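# Shelve labelled cartons on rack boards A and B

## Task

Place each carton on the rack board named on its label (A is the higher board, B the lower), resting flat on its bottom face and not stacked on another carton; the task fails if any carton falls or slides down more than a few centimetres.

## Robot and tools

Robot: two UR-style six-joint arms, left_arm and right_arm, each on its own carriage of one floor track that runs along y at x = 0. left_rail (always the +y carriage) carries left_arm; right_rail carries right_arm. Each base sits at x = 0, y = its carriage position_m, z = 0.04 m, facing +x. Each arm ends in a 140 mm two-finger gripper. left_arm's fingers can fold: grip with the outer quarter of the pads near the fingertips, and do not press fingertips into surfaces unless the fingers are fully closed. right_arm's fingers are rigid.

Scene frame: fixed to the table, table top z = 0, +z up, +x the way the arms face, +y to their left, y = 0 at the track middle; the table starts at x = 0.17 m. Positions in metres, velocities in m/s and rad/s. end_effector_position is the point between closed pads; fingertips extend about 33 mm past it (9 mm when fully open). Gripper +z is along the fingers, y is the closing direction. Reported hand poses can be off by a few centimetres.

execute_actions(actions, cameras): actions is a list with one action, or empty to just read state and images. An action may hold rows, steps, until, and left_rail/right_rail commands. rows: up to 15 rows, each applied for one 1/30 s step. Every row is a single list of 18 numbers in [-1, 1] covering both arms: left_arm's 6 joint values (shoulder pan, shoulder lift, elbow, wrist 1, wrist 2, wrist 3), then its gripper position, force_limit, speed, then the same 9 for right_arm. Joint values are offsets, not poses, measured from the Joint targets at the start of the call (not from the previous row); 1.0 equals 1.481 rad for the two shoulder joints and 2.222 rad for the other four. Stated ranges: pan and lift ±6.283, elbow ±3.142, wrists ±6.283 rad; asking more than 0.010 rad outward beyond a range gets the call refused. Gripper position is absolute: +1 fully open (140 mm), about -0.8 pads touch, -1 closes until blocked. force_limit -1..+1 sets squeeze (about 14 N to 58 N); speed -1..+1 sets finger speed (about 30 to 250 mm/s); faster closes grip harder. To leave a gripper unchanged, resend its last three numbers; 0 is a real command. steps: 1 to 450 (default 15), at least one per row; after the last row the arms keep heading to that row's target. until: ends early on rail conditions, e.g. {"left_rail": {"position_status": ["!=", "moving"]}} or {"all": {"status": "ended"}}; numbers need a comparison ("=", "!=", "<", "<=", ">", ">=").

Rails: {"left_rail": {"position_m": x}} sets an absolute carriage place along y (left_rail -0.8 to 1.5 m, right_rail -1.5 to 0.8 m), with optional speed_m_s (0.01 to 1) and acceleration_factor (0.1 to 1); {"stop": true} brakes it. Keep the carriages at least 0.78 m apart. Wait for arrival before placing a gripper precisely. position_status words: moving, done, contact_stop, time_out, stopped, stopped_with_arm, stopped_for_other_arm, stopped_for_other_carriage; position_answer taken or not_taken.

move(target, speed, blend, stop_force, zero, blocking, cameras): drives all joints along a path. target is one 18-number row as above, or a list of up to 15 such rows; each row's offsets count from the same starting Joint targets. speed in rad/s for the joint that moves farthest, 0.01 to 3.14, default 0.5 (use much less near contact). blend in rad rounds corners in a list. stop_force in N (4 to 120) ends an arm's path on contact; omit it when backing off something. zero resets the force baseline first (default true). blocking=false returns early; then call wait or stop before more rows. Result adds a move: line such as done, off_target, moving, held, fault, maybe limits=held.

wait(seconds 0 to 10): lets time pass holding commands. stop(): brakes a running move. zoom_image(camera, region [x0,y0,x1,y1] pixels, at most 504x504) from cam_low, cam_left_wrist or cam_right_wrist (672x504 each). zero_wrist_force(arm). read_manual(section) returns licence text only. finished_scene(scene 1 or 2) ends the scene irreversibly; the goal must hold with the robot clear.

Results: Joint positions/velocities per arm: rail (m) then six joints (rad); Joint targets in the same order; Joint torques (positive toward larger angles); Wrist force/torque in the gripper's own axes; object_status: 0 moving, 1 blocked while opening, 2 blocked while closing (a grip), 3 reached target or pads met. position_measured counts: 3 open, 230 pads touching. Lines like joint sent to its limit, joint command not followed, MOTOR HOT, TORQUE/FORCE/OVER-TEMPERATURE FAULT may appear.

Avoid: dropping or releasing moving cartons, hitting the rack or the other arm, pushes above about 150 N or joint torques at their limits (wrists only ~28-31 N m), holding heavy loads far out for long, anything leaving the table, and gripping the other gripper.

Each tool is called after ">>>" as name([rows], argument=value, ...), one row to a line, values as JSON.

## Session

>>> execute_actions(actions=[])

Scene clock: 0.00 s.
left_arm: end_effector_position=(+0.3563, +0.7786, +0.5790) position_measured=3 object_status=3 end_effector_quat_wxyz=(+0.000, +0.000, +1.000, +0.000) | right_arm: end_effector_position=(+0.3563, -0.6214, +0.5790) position_measured=3 object_status=3 end_effector_quat_wxyz=(+0.000, +0.000, +1.000, +0.000)
Joint positions: left_arm=[0.7 -0.281 -2.157 1.821 -1.235 -1.571 -0.28] | right_arm=[-0.7 -0.281 -2.157 1.821 -1.235 -1.571 -0.28]
Joint velocities: within noise
Joint torques (N m): no reading
Wrist force (N): no reading
Wrist torque (N m): no reading
Wrist force, peak (N): no reading
Joint targets: left_arm=[0.700 -0.280 -2.157 1.821 -1.235 -1.571 -0.280] | right_arm=[-0.700 -0.281 -2.157 1.821 -1.235 -1.571 -0.280]
Tool commands: left_gripper/position=+1.0 left_gripper/force_limit=+1.0 left_gripper/speed=+1.0 right_gripper/position=+1.0 right_gripper/force_limit=+1.0 right_gripper/speed=+1.0
left_rail: position_m=0.700 position_status=done
right_rail: position_m=-0.700 position_status=done

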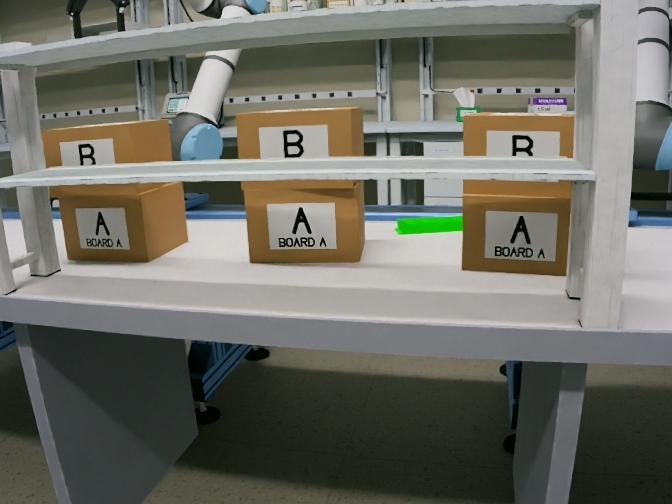

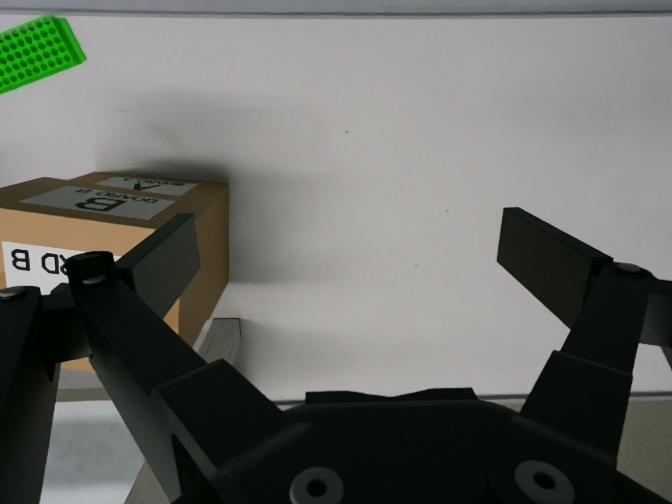

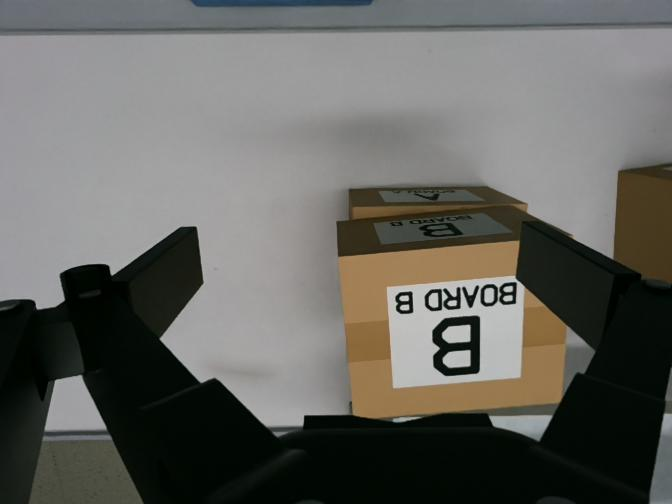

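>>> zoom_image(camera="cam_right_wrist", region=[320, 150, 672, 430])

>>> zoom_image(camera="cam_left_wrist", region=[0, 150, 352, 430])

>>> zoom_image(camera="cam_low", region=[0, 0, 336, 320])

>>> zoom_image(camera="cam_low", region=[336, 0, 672, 340])

Scaled by 1.432.

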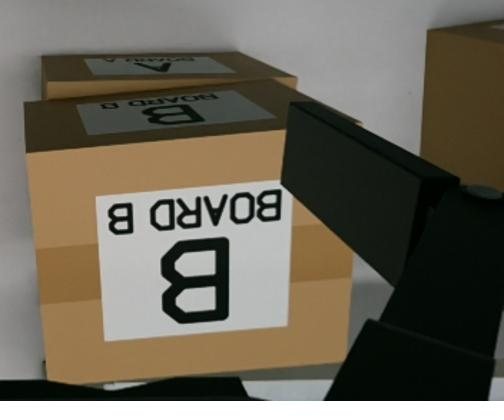

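Scaled by 1.432.

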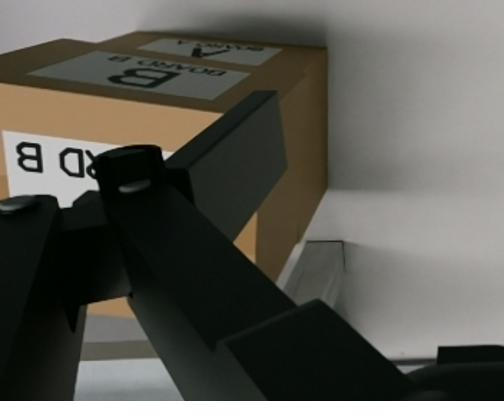

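Scaled by 1.500.

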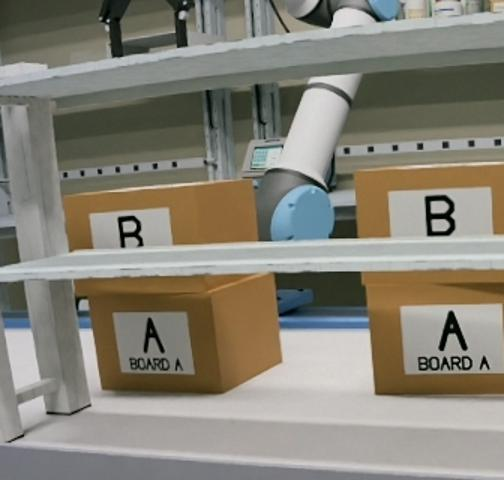

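Scaled by 1.482.

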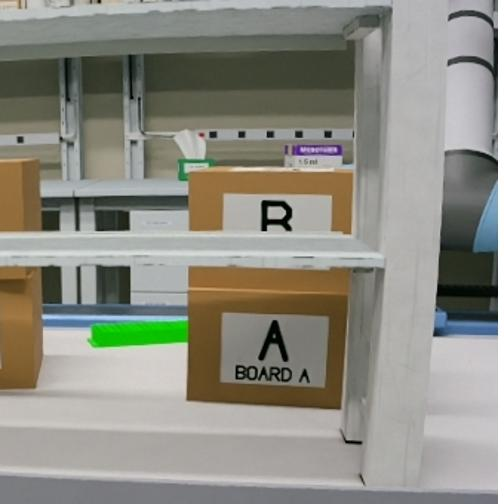

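>>> move(target=[0, 0, 0, -0.26, 0, 0, 1, 1, 1, 0, 0, 0, -0.26, 0, 0, 1, 1, 1], speed=0.8)

Scene clock: 394.80 s.
left_arm: end_effector_position=(+0.5163, +0.7325, +0.6997) position_measured=3 object_status=3 end_effector_quat_wxyz=(+0.274, +0.000, +0.959, -0.079) | right_arm: end_effector_position=(+0.5163, -0.6675, +0.6997) position_measured=3 object_status=3 end_effector_quat_wxyz=(+0.274, +0.000, +0.959, -0.079)
Joint positions: left_arm=[0.7 -0.281 -2.157 1.821 -1.813 -1.571 -0.28] | right_arm=[-0.7 -0.281 -2.157 1.821 -1.813 -1.571 -0.28]
Joint torques (N m): left_arm=[-0.46 2.4 -50.92 -10.47 0.05 0.14] | right_arm=[-1.46 5.39 -42.84 -11.2 0.35 0]
Wrist force (N): left_arm=[0.1 0.6 -0.4] | right_arm=[0.6 0.0 0.8]
Wrist torque (N m): left_arm=[0.16 0.06 -0.09] | right_arm=[-0.11 -0.08 -0.24]
Wrist force, peak (N): left_arm=[-0.8 0.0 -1.0] | right_arm=[1.3 0.1 1.2]
Joint targets: left_arm=[0.700 -0.280 -2.157 1.821 -1.813 -1.571 -0.280] | right_arm=[-0.700 -0.281 -2.157 1.821 -1.813 -1.571 -0.280]
left_rail: position_m=0.700 position_status=done
right_rail: position_m=-0.700 position_status=done
move: done
cam_left_wrist: T_world_to_cam=[[0.0354245, 0.990227, -0.134892, -0.640259], [0.622312, 0.0837565, 0.778276, -0.930998], [0.781968, -0.111515, -0.613263, 0.289815], [0, 0, 0, 1]] pos_world=[0.375426, 0.744297, 0.81594]
cam_right_wrist: T_world_to_cam=[[0.0554967, 0.990141, -0.128609, 0.729271], [0.644446, 0.0628632, 0.762062, -0.822216], [0.762633, -0.125173, -0.634604, 0.14282], [0, 0, 0, 1]] pos_world=[0.380482, -0.652517, 0.811004]

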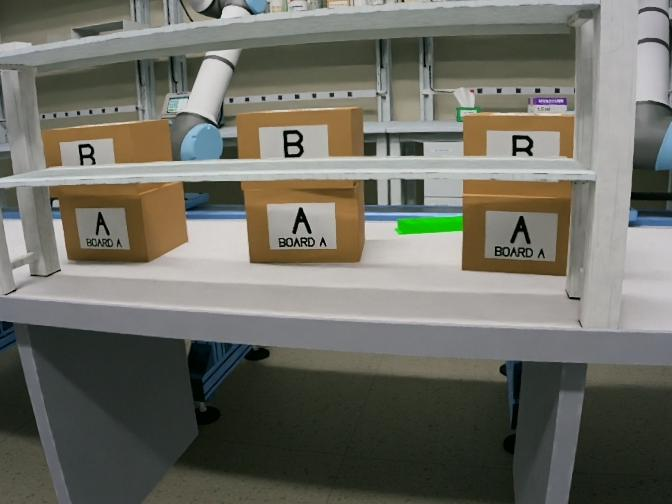

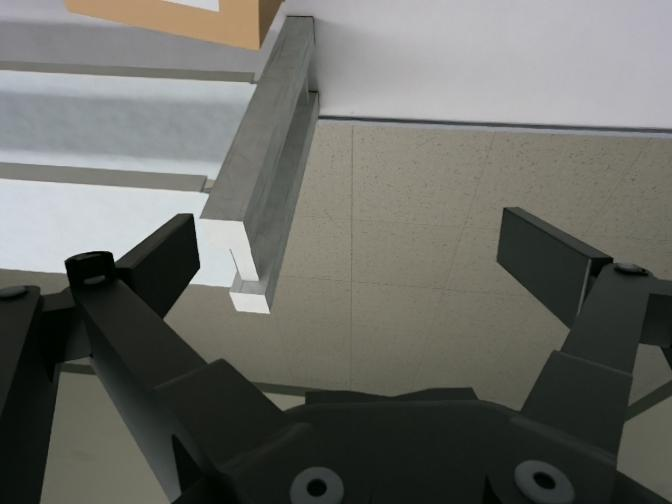

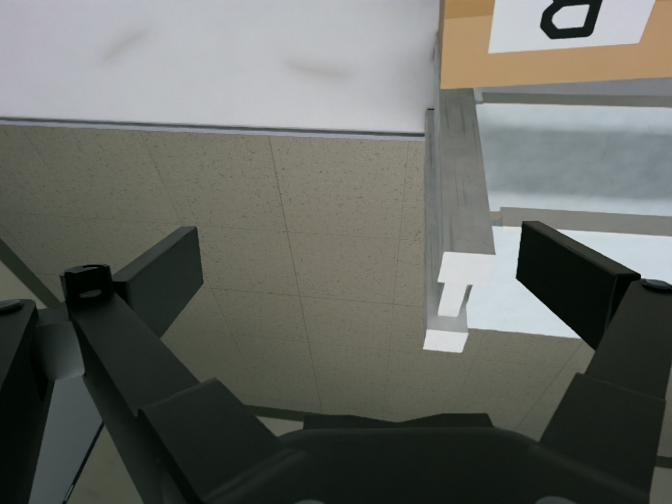

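>>> zoom_image(camera="cam_left_wrist", region=[0, 0, 352, 330])

>>> zoom_image(camera="cam_right_wrist", region=[370, 0, 672, 380])

Scaled by 1.432.

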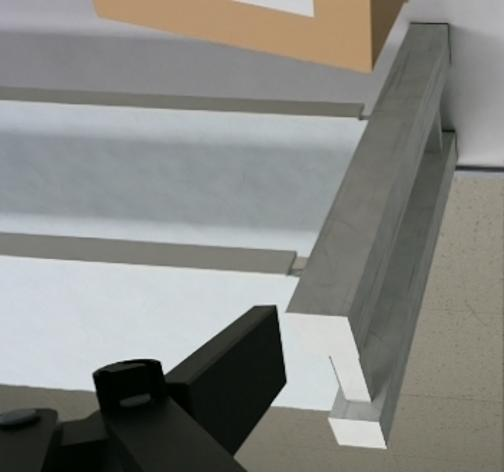

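Scaled by 1.326.

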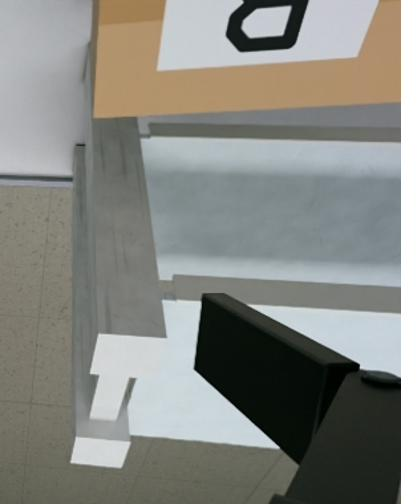

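>>> execute_actions([
  {"left_rail": {"position_m": 0.40}, "right_rail": {"position_m": -0.57}, "steps": 200, "until": {"all": {"status": "ended"}}},
], cameras=[])

>>> move(target=[0, 0, 0, 0.26, 0, 0, 1, 1, 1, 0, 0, 0, 0.26, 0, 0, 1, 1, 1], speed=0.8, cameras=["cam_left_wrist", "cam_right_wrist"])

Scene clock: 684.93 s.
left_arm: end_effector_position=(+0.5164, +0.4326, +0.6997) position_measured=3 object_status=3 end_effector_quat_wxyz=(+0.274, +0.000, +0.959, -0.079) end_effector_velocity=(+0.001, -0.001, +0.000) end_effector_angular_velocity=(+0.000, +0.000, +0.000) | right_arm: end_effector_position=(+0.5164, -0.5375, +0.6997) position_measured=3 object_status=3 end_effector_quat_wxyz=(+0.274, +0.000, +0.959, -0.079)
Joint positions: left_arm=[0.4 -0.281 -2.157 1.821 -1.813 -1.571 -0.28] | right_arm=[-0.57 -0.281 -2.157 1.821 -1.813 -1.571 -0.28]
Joint velocities: left_arm=[-0.001 0 0.001 -0.001 0 0 0] | right_arm=[within noise]
Joint torques (N m): left_arm=[-0.64 3.16 -48.34 -8.21 -0.06 0.07] | right_arm=[-1.92 5.72 -39.51 -9.79 0.57 0.08]
Wrist force (N): left_arm=[0.0 0.3 -0.1] | right_arm=[0.6 0.0 0.7]
Wrist torque (N m): left_arm=[0.09 0.09 -0.09] | right_arm=[-0.12 -0.08 -0.24]
Wrist force, peak (N): left_arm=[0.0 2.4 -0.5] | right_arm=[0.6 -1.8 1.1]
Joint targets: left_arm=[0.400 -0.280 -2.157 1.821 -1.813 -1.571 -0.280] | right_arm=[-0.570 -0.281 -2.157 1.821 -1.813 -1.571 -0.280]
Tool commands: left_gripper/position=+1.0 left_gripper/force_limit=+1.0 left_gripper/speed=+1.0 right_gripper/position=+1.0 right_gripper/force_limit=+1.0 right_gripper/speed=+1.0
left_rail: position_m=0.400 position_status=done
right_rail: position_m=-0.570 position_status=done

Scene clock: 686.37 s.
left_arm: end_effector_position=(+0.3564, +0.4786, +0.5790) position_measured=3 object_status=3 end_effector_quat_wxyz=(+0.000, +0.000, +1.000, +0.000) | right_arm: end_effector_position=(+0.3564, -0.4914, +0.5790) position_measured=3 object_status=3 end_effector_quat_wxyz=(+0.000, +0.000, +1.000, +0.000)
Joint positions: left_arm=[0.4 -0.281 -2.157 1.821 -1.235 -1.571 -0.28] | right_arm=[-0.57 -0.281 -2.157 1.821 -1.235 -1.571 -0.28]
Joint torques (N m): left_arm=[-2.4 8.22 -46.46 -0.78 -0.07 -0.36] | right_arm=[-3.3 7.55 -37.82 0.03 0.46 0.23]
Wrist force (N): left_arm=[-0.1 -0.1 -0.4] | right_arm=[0.2 0.1 0.0]
Wrist torque (N m): left_arm=[-0.02 0.03 0.00] | right_arm=[0.02 -0.04 0.00]
Wrist force, peak (N): left_arm=[-1.0 0.5 -0.7] | right_arm=[1.3 0.1 1.0]
Joint targets: left_arm=[0.400 -0.280 -2.157 1.821 -1.235 -1.571 -0.280] | right_arm=[-0.570 -0.281 -2.157 1.821 -1.235 -1.571 -0.280]
left_rail: position_m=0.400 position_status=done
right_rail: position_m=-0.570 position_status=done
move: done
cam_left_wrist: T_world_to_cam=[[0.00204343, 0.999834, 0.0180932, -0.480677], [0.94099, -0.00804581, 0.338339, -0.531247], [0.338428, 0.0163342, -0.94085, 0.599084], [0, 0, 0, 1]] pos_world=[0.298133, 0.466537, 0.752087]
cam_right_wrist: T_world_to_cam=[[0.0223362, 0.999669, 0.0127578, 0.482915], [0.950384, -0.0251919, 0.310057, -0.528861], [0.310276, 0.00519931, -0.950632, 0.618534], [0, 0, 0, 1]] pos_world=[0.299918, -0.499294, 0.745815]

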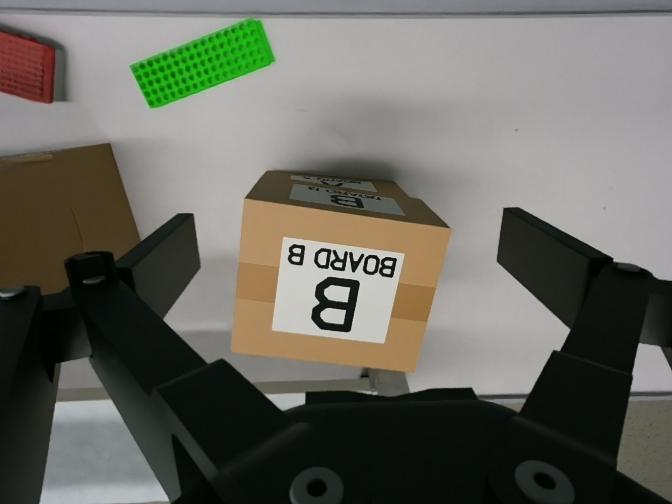

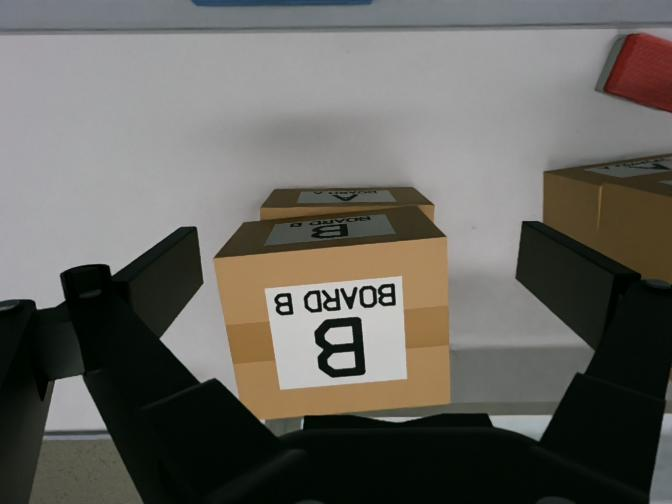

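>>> execute_actions([
  {"left_rail": {"position_m": 0.75}, "right_rail": {"position_m": -0.08}, "steps": 200, "until": {"all": {"status": "ended"}}},
], cameras=["cam_right_wrist"])

>>> zoom_image(camera="cam_right_wrist", region=[180, 150, 500, 430])

Scene clock: 699.50 s.
left_arm: end_effector_position=(+0.3563, +0.8286, +0.5790) position_measured=3 object_status=3 end_effector_quat_wxyz=(+0.000, +0.000, +1.000, +0.000) | right_arm: end_effector_position=(+0.3563, -0.0015, +0.5790) position_measured=3 object_status=3 end_effector_quat_wxyz=(+0.000, +0.000, +1.000, +0.000) end_effector_velocity=(+0.000, +0.001, +0.000) end_effector_angular_velocity=(+0.000, -0.001, +0.000)
Joint positions: left_arm=[0.75 -0.281 -2.157 1.821 -1.235 -1.571 -0.28] | right_arm=[-0.08 -0.281 -2.157 1.821 -1.235 -1.571 -0.28]
Joint velocities: left_arm=[within noise] | right_arm=[0.001 -0.001 -0.001 0 0 0 -0.002]
Joint torques (N m): left_arm=[-1.07 6.89 -44.6 -1.89 0.23 -0.17] | right_arm=[-1.39 10.26 -36.77 -1.1 0.65 -0.29]
Wrist force (N): left_arm=[0.1 0.1 -0.1] | right_arm=[0.1 -0.1 0.1]
Wrist torque (N m): left_arm=[0.02 -0.02 0.00] | right_arm=[-0.03 -0.02 0.00]
Wrist force, peak (N): left_arm=[0.2 -2.3 -0.5] | right_arm=[0.2 -1.6 0.2]
Joint targets: left_arm=[0.750 -0.280 -2.157 1.821 -1.235 -1.571 -0.280] | right_arm=[-0.080 -0.281 -2.157 1.821 -1.235 -1.571 -0.280]
Tool commands: left_gripper/position=+1.0 left_gripper/force_limit=+1.0 left_gripper/speed=+1.0 right_gripper/position=+1.0 right_gripper/force_limit=+1.0 right_gripper/speed=+1.0
left_rail: position_m=0.750 position_status=done
right_rail: position_m=-0.080 position_status=done
cam_right_wrist: T_world_to_cam=[[0.0224336, 0.999667, 0.0127834, -0.00687028], [0.95045, -0.0252913, 0.309847, -0.516351], [0.310067, 0.00519896, -0.950701, 0.616005], [0, 0, 0, 1]] pos_world=[0.299918, -0.00939382, 0.745714]

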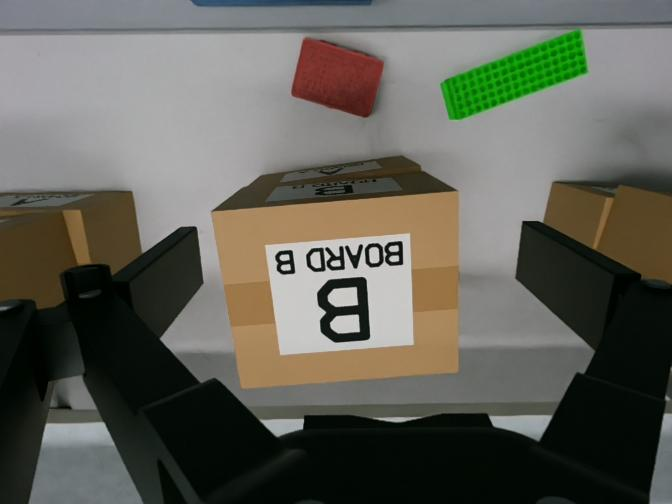

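Scaled by 1.575.

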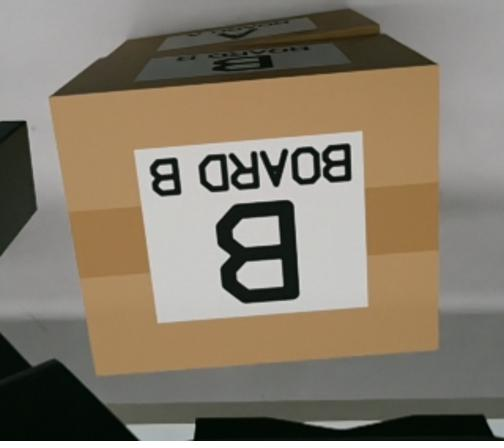

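>>> move(target=[0, 0, 0, 0, 0, 0, -1, -1, -0.5, 0, 0, 0, 0, 0, 0, -0.8, -1, -0.5], cameras=["cam_right_wrist"])

>>> zoom_image(camera="cam_right_wrist", region=[180, 130, 500, 430])

>>> execute_actions([
  {"right_rail": {"position_m": -0.20}, "steps": 200, "until": {"all": {"status": "ended"}}},
], cameras=["cam_right_wrist"])

>>> zoom_image(camera="cam_right_wrist", region=[290, 130, 610, 430])

Scene clock: 763.67 s.
left_arm: end_effector_position=(+0.3563, +0.8286, +0.5790) position_measured=232 object_status=3 end_effector_quat_wxyz=(+0.000, +0.000, +1.000, +0.000) | right_arm: end_effector_position=(+0.3563, -0.0014, +0.5790) position_measured=229 object_status=0 end_effector_quat_wxyz=(+0.000, +0.000, +1.000, +0.000)
Joint positions: left_arm=[0.75 -0.281 -2.157 1.821 -1.235 -1.571 -0.28] | right_arm=[-0.08 -0.28 -2.157 1.821 -1.235 -1.571 -0.28]
Joint torques (N m): left_arm=[-1.5 13.16 -39.99 -2.91 0.29 -0.29] | right_arm=[-2.01 10.41 -38.72 -2.11 0.68 -0.24]
Wrist force (N): left_arm=[0.0 0.0 -0.3] | right_arm=[0.3 0.0 0.3]
Wrist torque (N m): left_arm=[0.01 0.01 0.00] | right_arm=[0.00 -0.08 0.00]
Wrist force, peak (N): left_arm=[-0.3 0.3 -0.7] | right_arm=[0.4 -0.4 0.2]
Joint targets: left_arm=[0.750 -0.280 -2.157 1.821 -1.235 -1.571 -0.280] | right_arm=[-0.080 -0.281 -2.157 1.821 -1.235 -1.571 -0.280]
left_rail: position_m=0.750 position_status=done
right_rail: position_m=-0.080 position_status=done
move: done
cam_right_wrist: T_world_to_cam=[[0.0224336, 0.999667, 0.0127834, -0.00697025], [0.95045, -0.0252913, 0.309847, -0.516349], [0.310067, 0.00519896, -0.950701, 0.616005], [0, 0, 0, 1]] pos_world=[0.299918, -0.00929382, 0.745714]

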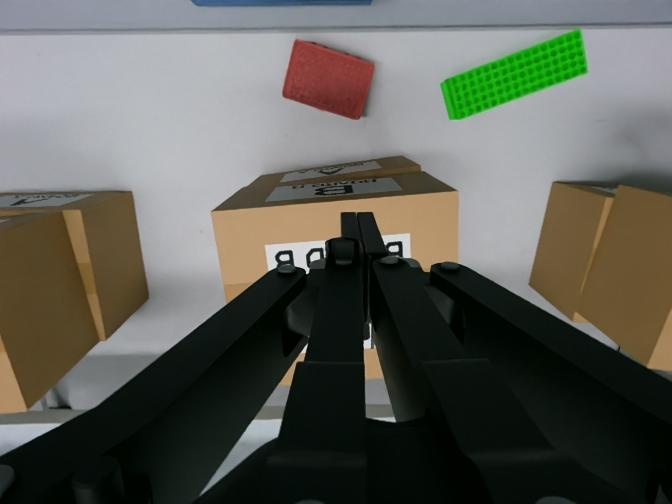

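Scaled by 1.575.

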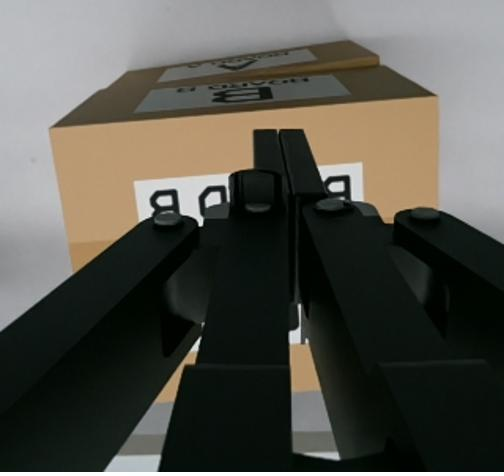

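Scene clock: 764.80 s.
left_arm: end_effector_position=(+0.3563, +0.8286, +0.5790) position_measured=232 object_status=3 end_effector_quat_wxyz=(+0.000, +0.000, +1.000, +0.000) | right_arm: end_effector_position=(+0.3563, -0.1213, +0.5790) position_measured=229 object_status=3 end_effector_quat_wxyz=(+0.000, +0.000, +1.000, +0.000) end_effector_velocity=(+0.000, +0.000, +0.000) end_effector_angular_velocity=(+0.000, +0.000, +0.002)
Joint positions: left_arm=[0.75 -0.281 -2.157 1.821 -1.235 -1.571 -0.28] | right_arm=[-0.2 -0.281 -2.157 1.821 -1.235 -1.571 -0.28]
Joint velocities: left_arm=[within noise] | right_arm=[-0.001 0.001 0 0 0 0 -0.001]
Joint torques (N m): left_arm=[0.51 12.12 -40.06 -2.82 0.07 -0.39] | right_arm=[-1.67 10.28 -38.23 -2.33 0.72 -0.07]
Wrist force (N): left_arm=[-0.1 0.1 -0.4] | right_arm=[0.3 -0.2 0.0]
Wrist torque (N m): left_arm=[0.01 0.02 0.00] | right_arm=[-0.04 -0.07 0.00]
Wrist force, peak (N): left_arm=[0.0 -0.3 -0.5] | right_arm=[0.2 2.2 0.2]
Joint targets: left_arm=[0.750 -0.280 -2.157 1.821 -1.235 -1.571 -0.280] | right_arm=[-0.200 -0.281 -2.157 1.821 -1.235 -1.571 -0.280]
Tool commands: left_gripper/position=-1.0 left_gripper/force_limit=-1.0 left_gripper/speed=-0.5 right_gripper/position=-0.8 right_gripper/force_limit=-1.0 right_gripper/speed=-0.5
left_rail: position_m=0.750 position_status=done
right_rail: position_m=-0.200 position_status=done
cam_right_wrist: T_world_to_cam=[[0.0224336, 0.999667, 0.0127834, 0.11289], [0.95045, -0.0252913, 0.309847, -0.519381], [0.310067, 0.00519896, -0.950701, 0.616628], [0, 0, 0, 1]] pos_world=[0.299918, -0.129194, 0.745714]

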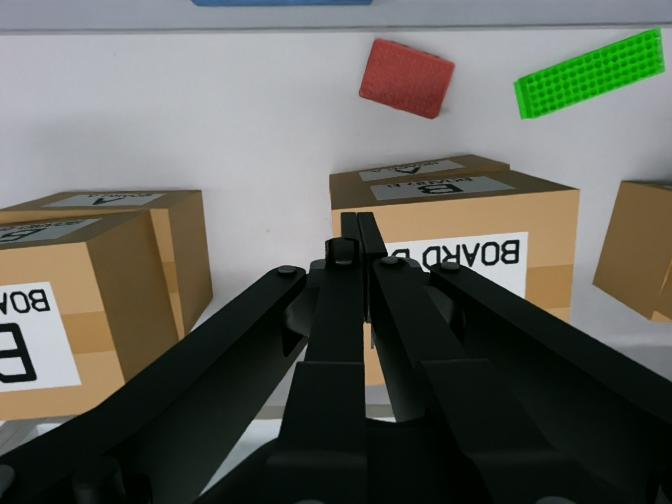

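Scaled by 1.575.

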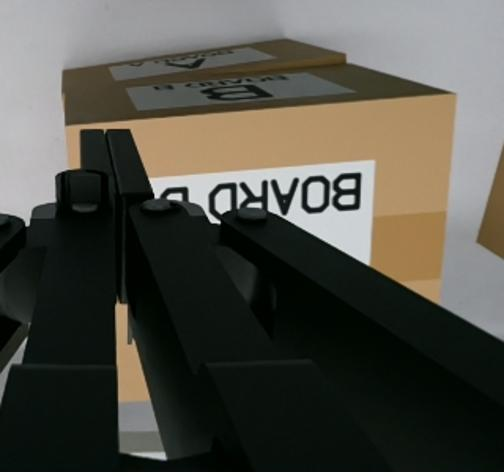

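>>> execute_actions([
  {"left_rail": {"position_m": 0.46}, "right_rail": {"position_m": -0.50}, "steps": 200, "until": {"all": {"status": "ended"}}},
], cameras=["cam_left_wrist", "cam_right_wrist"])

>>> zoom_image(camera="cam_left_wrist", region=[150, 130, 470, 430])

>>> zoom_image(camera="cam_right_wrist", region=[130, 130, 450, 430])

>>> execute_actions([
  {"left_rail": {"position_m": 0.34}, "right_rail": {"position_m": -0.62}, "steps": 200, "until": {"all": {"status": "ended"}}},
], cameras=["cam_left_wrist", "cam_right_wrist"])

>>> zoom_image(camera="cam_left_wrist", region=[250, 130, 570, 430])

>>> zoom_image(camera="cam_right_wrist", region=[230, 130, 550, 430])

Scene clock: 800.50 s.
left_arm: end_effector_position=(+0.3563, +0.5386, +0.5790) position_measured=232 object_status=3 end_effector_quat_wxyz=(+0.000, +0.000, +1.000, +0.000) end_effector_velocity=(+0.000, -0.001, +0.000) end_effector_angular_velocity=(+0.000, +0.002, -0.001) | right_arm: end_effector_position=(+0.3563, -0.4213, +0.5790) position_measured=229 object_status=3 end_effector_quat_wxyz=(+0.000, +0.000, +1.000, +0.000) end_effector_velocity=(+0.000, -0.001, +0.000) end_effector_angular_velocity=(-0.001, -0.002, -0.001)
Joint positions: left_arm=[0.46 -0.281 -2.157 1.821 -1.235 -1.571 -0.28] | right_arm=[-0.5 -0.281 -2.157 1.821 -1.235 -1.571 -0.28]
Joint velocities: left_arm=[-0.001 -0.002 0.001 -0.001 0.002 0 -0.001] | right_arm=[-0.001 -0.001 -0.001 0 -0.001 0 0]
Joint torques (N m): left_arm=[-0.14 15.32 -42.02 -3.02 0.54 -0.89] | right_arm=[-2 10.5 -38.82 -2.8 0.71 -0.42]
Wrist force (N): left_arm=[-0.1 0.0 -0.2] | right_arm=[0.4 0.1 0.1]
Wrist torque (N m): left_arm=[-0.01 0.02 0.00] | right_arm=[0.03 -0.09 0.00]
Wrist force, peak (N): left_arm=[0.2 2.2 -0.4] | right_arm=[0.2 -1.6 0.0]
Joint targets: left_arm=[0.460 -0.280 -2.157 1.821 -1.235 -1.571 -0.280] | right_arm=[-0.500 -0.281 -2.157 1.821 -1.235 -1.571 -0.280]
Tool commands: left_gripper/position=-1.0 left_gripper/force_limit=-1.0 left_gripper/speed=-0.5 right_gripper/position=-0.8 right_gripper/force_limit=-1.0 right_gripper/speed=-0.5
left_rail: position_m=0.460 position_status=done
right_rail: position_m=-0.500 position_status=done
cam_left_wrist: T_world_to_cam=[[0.00214105, 0.999833, 0.0181292, -0.540823], [0.941022, -0.00814831, 0.338248, -0.53065], [0.338339, 0.0163358, -0.940882, 0.598152], [0, 0, 0, 1]] pos_world=[0.298133, 0.526637, 0.752087]
cam_right_wrist: T_world_to_cam=[[0.0224336, 0.999667, 0.0127834, 0.41279], [0.95045, -0.0252913, 0.309847, -0.526969], [0.310067, 0.00519896, -0.950701, 0.618188], [0, 0, 0, 1]] pos_world=[0.299918, -0.429194, 0.745714]

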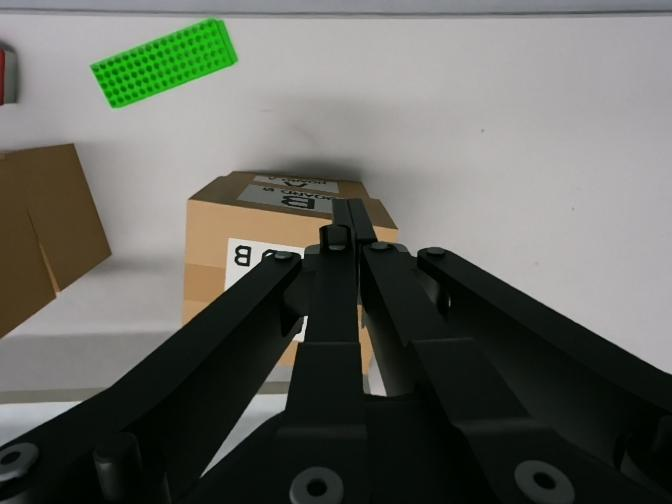

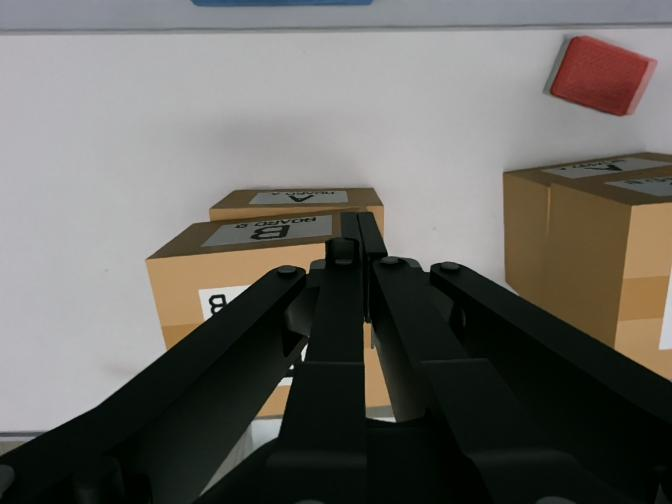

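Scaled by 1.575.

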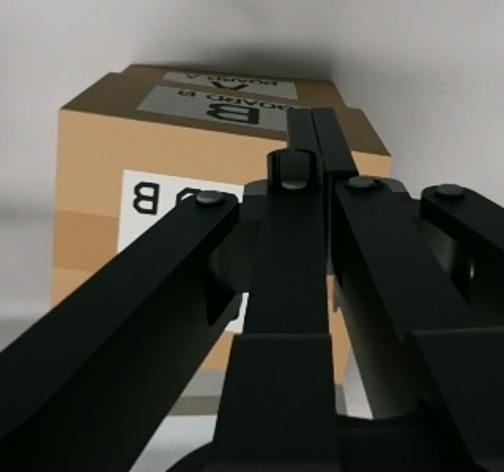

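Scaled by 1.575.

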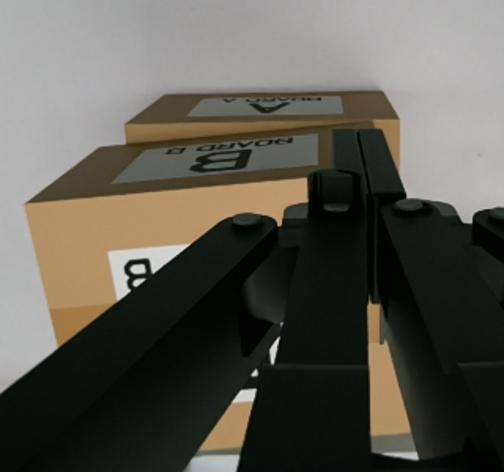

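Scene clock: 801.63 s.
left_arm: end_effector_position=(+0.3563, +0.4187, +0.5790) position_measured=232 object_status=3 end_effector_quat_wxyz=(+0.000, +0.000, +1.000, +0.000) end_effector_velocity=(+0.000, -0.001, +0.001) end_effector_angular_velocity=(+0.000, -0.003, +0.000) | right_arm: end_effector_position=(+0.3563, -0.5413, +0.5790) position_measured=229 object_status=3 end_effector_quat_wxyz=(+0.000, +0.000, +1.000, +0.000) end_effector_velocity=(+0.000, -0.001, +0.000) end_effector_angular_velocity=(+0.000, +0.001, +0.002)
Joint positions: left_arm=[0.34 -0.281 -2.157 1.821 -1.235 -1.571 -0.28] | right_arm=[-0.62 -0.281 -2.157 1.821 -1.235 -1.571 -0.28]
Joint velocities: left_arm=[-0.001 0.001 -0.002 -0.001 0 0.001 0] | right_arm=[-0.001 0.001 0.001 0 0 0 -0.001]
Joint torques (N m): left_arm=[0.43 16.55 -41.03 -4.07 0.45 -0.89] | right_arm=[-1.66 9.88 -39.39 -3.2 1.07 -0.49]
Wrist force (N): left_arm=[0.1 0.0 -0.3] | right_arm=[0.3 -0.4 0.0]
Wrist torque (N m): left_arm=[0.00 -0.02 0.00] | right_arm=[-0.10 -0.07 0.00]
Wrist force, peak (N): left_arm=[0.2 -1.6 -0.1] | right_arm=[0.3 -1.6 0.2]
Joint targets: left_arm=[0.340 -0.280 -2.157 1.821 -1.235 -1.571 -0.280] | right_arm=[-0.620 -0.281 -2.157 1.821 -1.235 -1.571 -0.280]
Tool commands: left_gripper/position=-1.0 left_gripper/force_limit=-1.0 left_gripper/speed=-0.5 right_gripper/position=-0.8 right_gripper/force_limit=-1.0 right_gripper/speed=-0.5
left_rail: position_m=0.340 position_status=done
right_rail: position_m=-0.620 position_status=done
cam_left_wrist: T_world_to_cam=[[0.00214105, 0.999833, 0.0181292, -0.420843], [0.941022, -0.00814831, 0.338248, -0.531628], [0.338339, 0.0163358, -0.940882, 0.600112], [0, 0, 0, 1]] pos_world=[0.298133, 0.406637, 0.752087]
cam_right_wrist: T_world_to_cam=[[0.0224336, 0.999667, 0.0127834, 0.53275], [0.95045, -0.0252913, 0.309847, -0.530004], [0.310067, 0.00519896, -0.950701, 0.618812], [0, 0, 0, 1]] pos_world=[0.299918, -0.549194, 0.745714]

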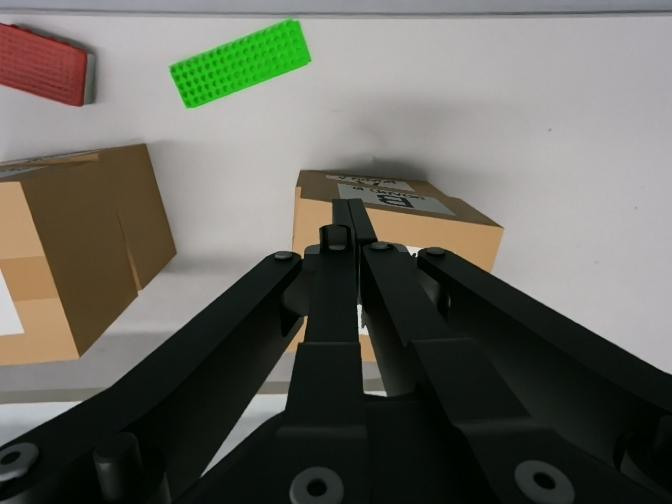

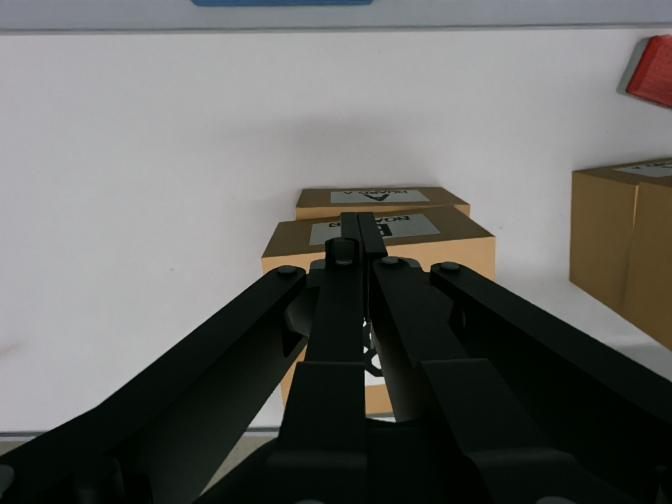

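Scaled by 1.575.

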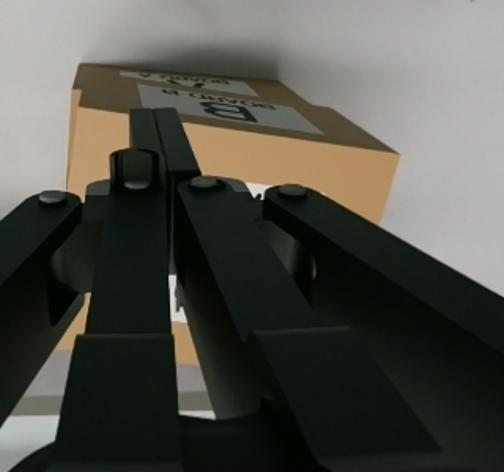

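Scaled by 1.575.

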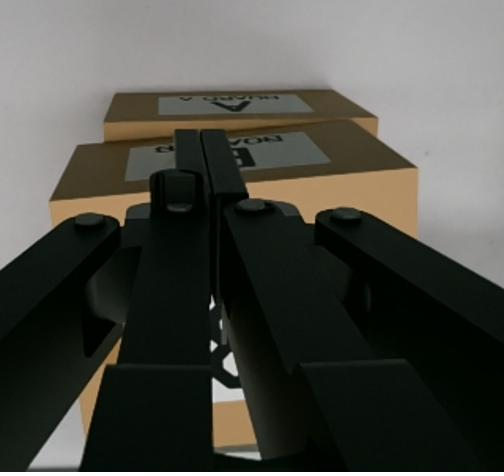

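>>> execute_actions([
  {"left_rail": {"position_m": 0.60}, "right_rail": {"position_m": -0.60}, "steps": 200, "until": {"all": {"status": "ended"}}},
], cameras=[])

Scene clock: 1089.43 s.
left_arm: end_effector_position=(+0.3563, +0.6785, +0.5790) position_measured=232 object_status=3 end_effector_quat_wxyz=(+0.000, +0.000, +1.000, +0.000) end_effector_velocity=(+0.000, +0.001, +0.001) end_effector_angular_velocity=(-0.001, -0.001, +0.001) | right_arm: end_effector_position=(+0.3563, -0.5214, +0.5790) position_measured=229 object_status=3 end_effector_quat_wxyz=(+0.000, +0.000, +1.000, +0.000)
Joint positions: left_arm=[0.6 -0.281 -2.157 1.821 -1.235 -1.571 -0.28] | right_arm=[-0.6 -0.28 -2.157 1.821 -1.235 -1.571 -0.28]
Joint velocities: left_arm=[0.001 0 0 -0.001 -0.001 0 -0.001] | right_arm=[within noise]
Joint torques (N m): left_arm=[-0.25 18.55 -41.2 -4.25 0.64 -0.9] | right_arm=[-1.11 10.9 -39.54 -4.01 0.91 -0.71]
Wrist force (N): left_arm=[0.3 -0.2 -0.4] | right_arm=[0.3 -0.1 0.1]
Wrist torque (N m): left_arm=[-0.04 -0.06 0.00] | right_arm=[-0.01 -0.06 0.00]
Wrist force, peak (N): left_arm=[0.0 -2.2 -0.2] | right_arm=[0.2 -2.3 0.3]
Joint targets: left_arm=[0.600 -0.280 -2.157 1.821 -1.235 -1.571 -0.280] | right_arm=[-0.600 -0.281 -2.157 1.821 -1.235 -1.571 -0.280]
Tool commands: left_gripper/position=-1.0 left_gripper/force_limit=-1.0 left_gripper/speed=-0.5 right_gripper/position=-0.8 right_gripper/force_limit=-1.0 right_gripper/speed=-0.5
left_rail: position_m=0.600 position_status=done
right_rail: position_m=-0.600 position_status=done

>>> move(target=[-0.465, -0.0138, 0.1209, -0.1776, 0.2298, 0.1096, -1, -1, -0.5, 0.3140, 0.0655, 0.0724, 0.3008, 0.7910, 0.4557, 0.18, -1, -0.5], speed=1.0, cameras=[])

>>> move(target=[-0.46505, -0.01382, 0.12086, -0.17758, 0.22988, 0.10953, -1, -1, -0.5, 0.31402, 0.06556, 0.07247, 0.30078, 0.79104, 0.45573, 0.18, -1, -0.5], speed=1.0)

Scene clock: 1107.67 s.
left_arm: end_effector_position=(+0.4970, +0.4777, +0.4978) position_measured=232 object_status=3 end_effector_quat_wxyz=(+0.183, +0.417, +0.870, +0.186) | right_arm: end_effector_position=(+0.3043, -0.0256, +0.7483) position_measured=107 object_status=3 end_effector_quat_wxyz=(+0.560, -0.485, -0.457, -0.492)
Joint positions: left_arm=[0.6 -0.969 -2.177 2.09 -1.63 -1.06 -0.037] | right_arm=[-0.6 0.185 -2.06 1.982 -0.567 0.187 0.732]
Joint torques (N m): left_arm=[-12.59 -21 -44.16 -8.94 4.3 2.86] | right_arm=[12.6 4.93 -36.95 0.47 6.19 2.8]
Wrist force (N): left_arm=[0.3 -0.1 -0.5] | right_arm=[0.2 1.1 -0.3]
Wrist torque (N m): left_arm=[0.08 -0.01 -0.20] | right_arm=[0.04 -0.43 0.07]
Wrist force, peak (N): left_arm=[0.6 1.2 -0.7] | right_arm=[0.9 -4.1 -1.3]
Joint targets: left_arm=[0.600 -0.969 -2.177 2.090 -1.630 -1.060 -0.037] | right_arm=[-0.600 0.185 -2.060 1.982 -0.567 0.187 0.732]
left_rail: position_m=0.600 position_status=done
right_rail: position_m=-0.600 position_status=done
move: done

Scene clock: 1110.17 s.
left_arm: end_effector_position=(+0.4305, +0.1900, +0.4900) position_measured=232 object_status=3 end_effector_quat_wxyz=(+0.416, +0.650, +0.572, +0.277) | right_arm: end_effector_position=(+0.4472, -0.1975, +0.4813) position_measured=107 object_status=3 end_effector_quat_wxyz=(-0.495, +0.613, -0.504, +0.354)
Joint positions: left_arm=[0.6 -1.658 -2.198 2.358 -2.024 -0.549 0.206] | right_arm=[-0.6 0.65 -1.963 2.143 0.102 1.944 1.745]
Joint torques (N m): left_arm=[-12.54 -19.6 -41.63 -8.93 5.78 3] | right_arm=[10.95 -0.81 -34.14 1.96 3.72 2.55]
Wrist force (N): left_arm=[0.0 -0.1 -0.4] | right_arm=[0.0 1.0 1.0]
Wrist torque (N m): left_arm=[0.08 0.08 -0.32] | right_arm=[-0.32 -0.17 -0.35]
Wrist force, peak (N): left_arm=[-0.9 -1.0 -0.7] | right_arm=[0.8 2.8 0.6]
Joint targets: left_arm=[0.600 -1.658 -2.198 2.358 -2.024 -0.549 0.206] | right_arm=[-0.600 0.650 -1.963 2.143 0.102 1.944 1.745]
left_rail: position_m=0.600 position_status=done
right_rail: position_m=-0.600 position_status=done
move: done
cam_left_wrist: T_world_to_cam=[[0.497447, 0.00222937, 0.867491, -0.630616], [-0.468339, -0.841052, 0.270722, 0.224979], [0.730209, -0.540949, -0.417335, 0.17567], [0, 0, 0, 1]] pos_world=[0.290789, 0.285653, 0.559461]
cam_right_wrist: T_world_to_cam=[[-0.284498, 0.0176314, -0.958515, 0.599015], [-0.511962, 0.842528, 0.167454, 0.316539], [0.810528, 0.538363, -0.230671, 0.0309178], [0, 0, 0, 1]] pos_world=[0.307414, -0.293899, 0.528291]

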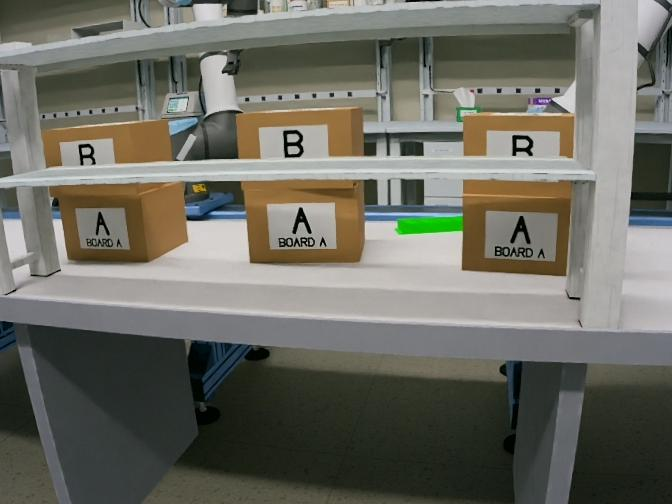

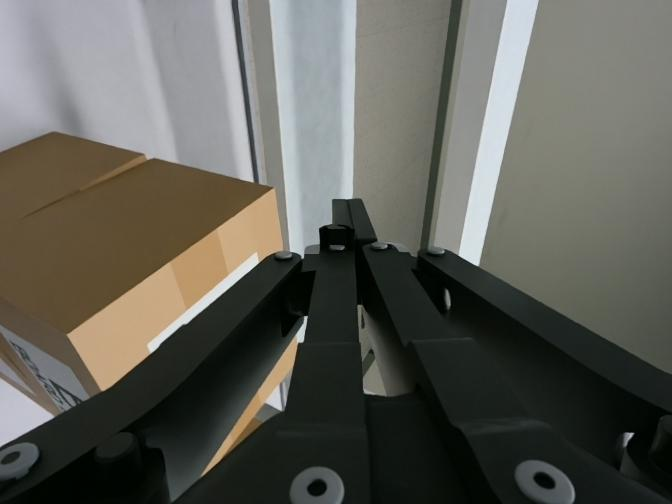

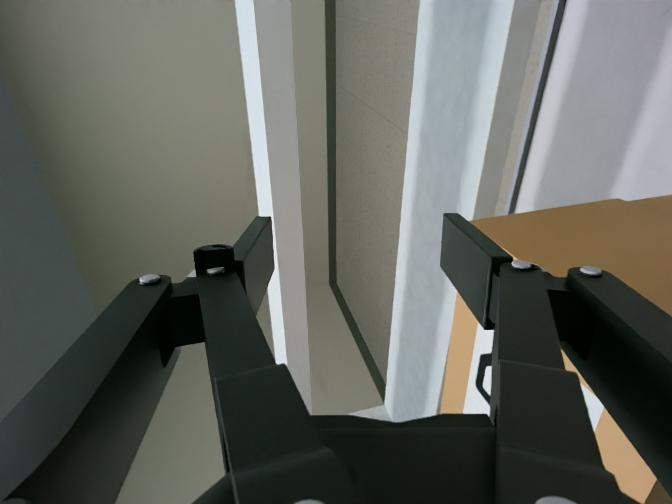

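>>> move(target=[0.0004, 0.18293, 0.1433, -0.26516, -0.0003, 0.0004, -1, -1, -0.5, -0.0006, 0.13388, 0.13363, -0.22301, 0.0001, 0.0001, 0.18, -1, -0.5], speed=0.5)

Scene clock: 1158.90 s.
left_arm: end_effector_position=(+0.4306, +0.1902, +0.2697) position_measured=232 object_status=3 end_effector_quat_wxyz=(+0.416, +0.651, +0.572, +0.277) | right_arm: end_effector_position=(+0.4476, -0.1980, +0.2615) position_measured=107 object_status=3 end_effector_quat_wxyz=(-0.495, +0.612, -0.504, +0.354)
Joint positions: left_arm=[0.6 -1.658 -1.927 2.676 -2.613 -0.55 0.207] | right_arm=[-0.6 0.649 -1.764 2.44 -0.394 1.945 1.745]
Joint torques (N m): left_arm=[12.64 16.01 -29.62 -9.03 0.04 2.99] | right_arm=[-14.44 -7.57 -24.88 -5.72 4.04 2.75]
Wrist force (N): left_arm=[0.1 -0.4 -0.3] | right_arm=[0.1 0.4 0.9]
Wrist torque (N m): left_arm=[0.03 0.04 -0.31] | right_arm=[-0.48 -0.16 -0.26]
Wrist force, peak (N): left_arm=[1.0 -1.9 0.5] | right_arm=[0.3 2.4 1.3]
Joint targets: left_arm=[0.600 -1.658 -1.927 2.676 -2.613 -0.550 0.207] | right_arm=[-0.600 0.649 -1.764 2.440 -0.394 1.945 1.745]
left_rail: position_m=0.600 position_status=done
right_rail: position_m=-0.600 position_status=done
move: done
cam_left_wrist: T_world_to_cam=[[0.497735, 0.00128651, 0.867328, -0.439488], [-0.468367, -0.841259, 0.27003, 0.284999], [0.729995, -0.540631, -0.418121, 0.0840334], [0, 0, 0, 1]] pos_world=[0.290889, 0.285754, 0.339359]
cam_right_wrist: T_world_to_cam=[[-0.284337, 0.0183179, -0.958549, 0.388564], [-0.510893, 0.843136, 0.16766, 0.353576], [0.811258, 0.537389, -0.230376, -0.0203339], [0, 0, 0, 1]] pos_world=[0.307619, -0.294303, 0.308493]

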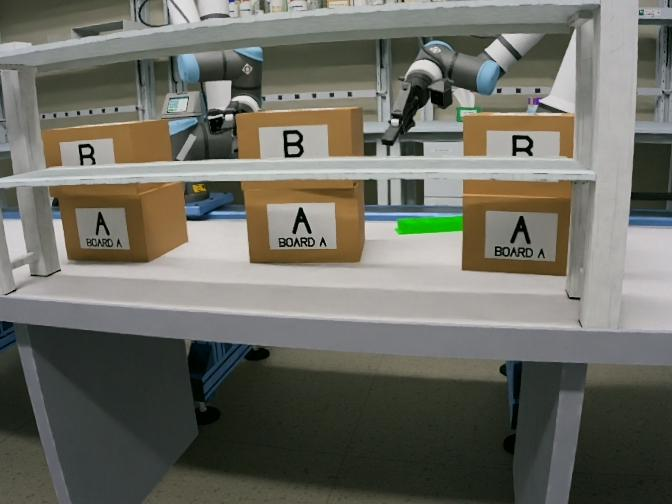

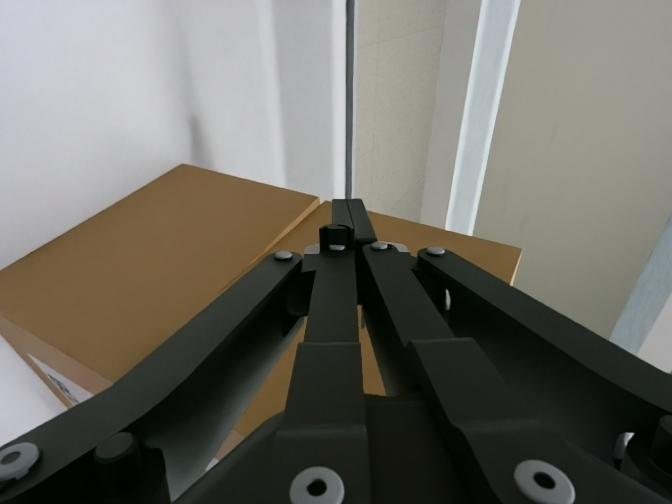

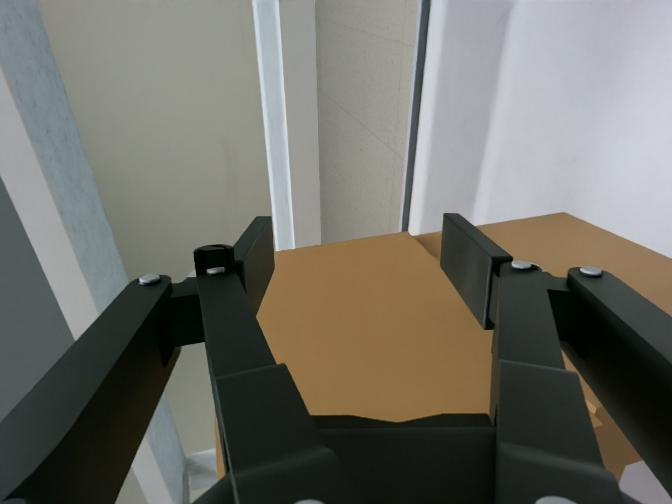

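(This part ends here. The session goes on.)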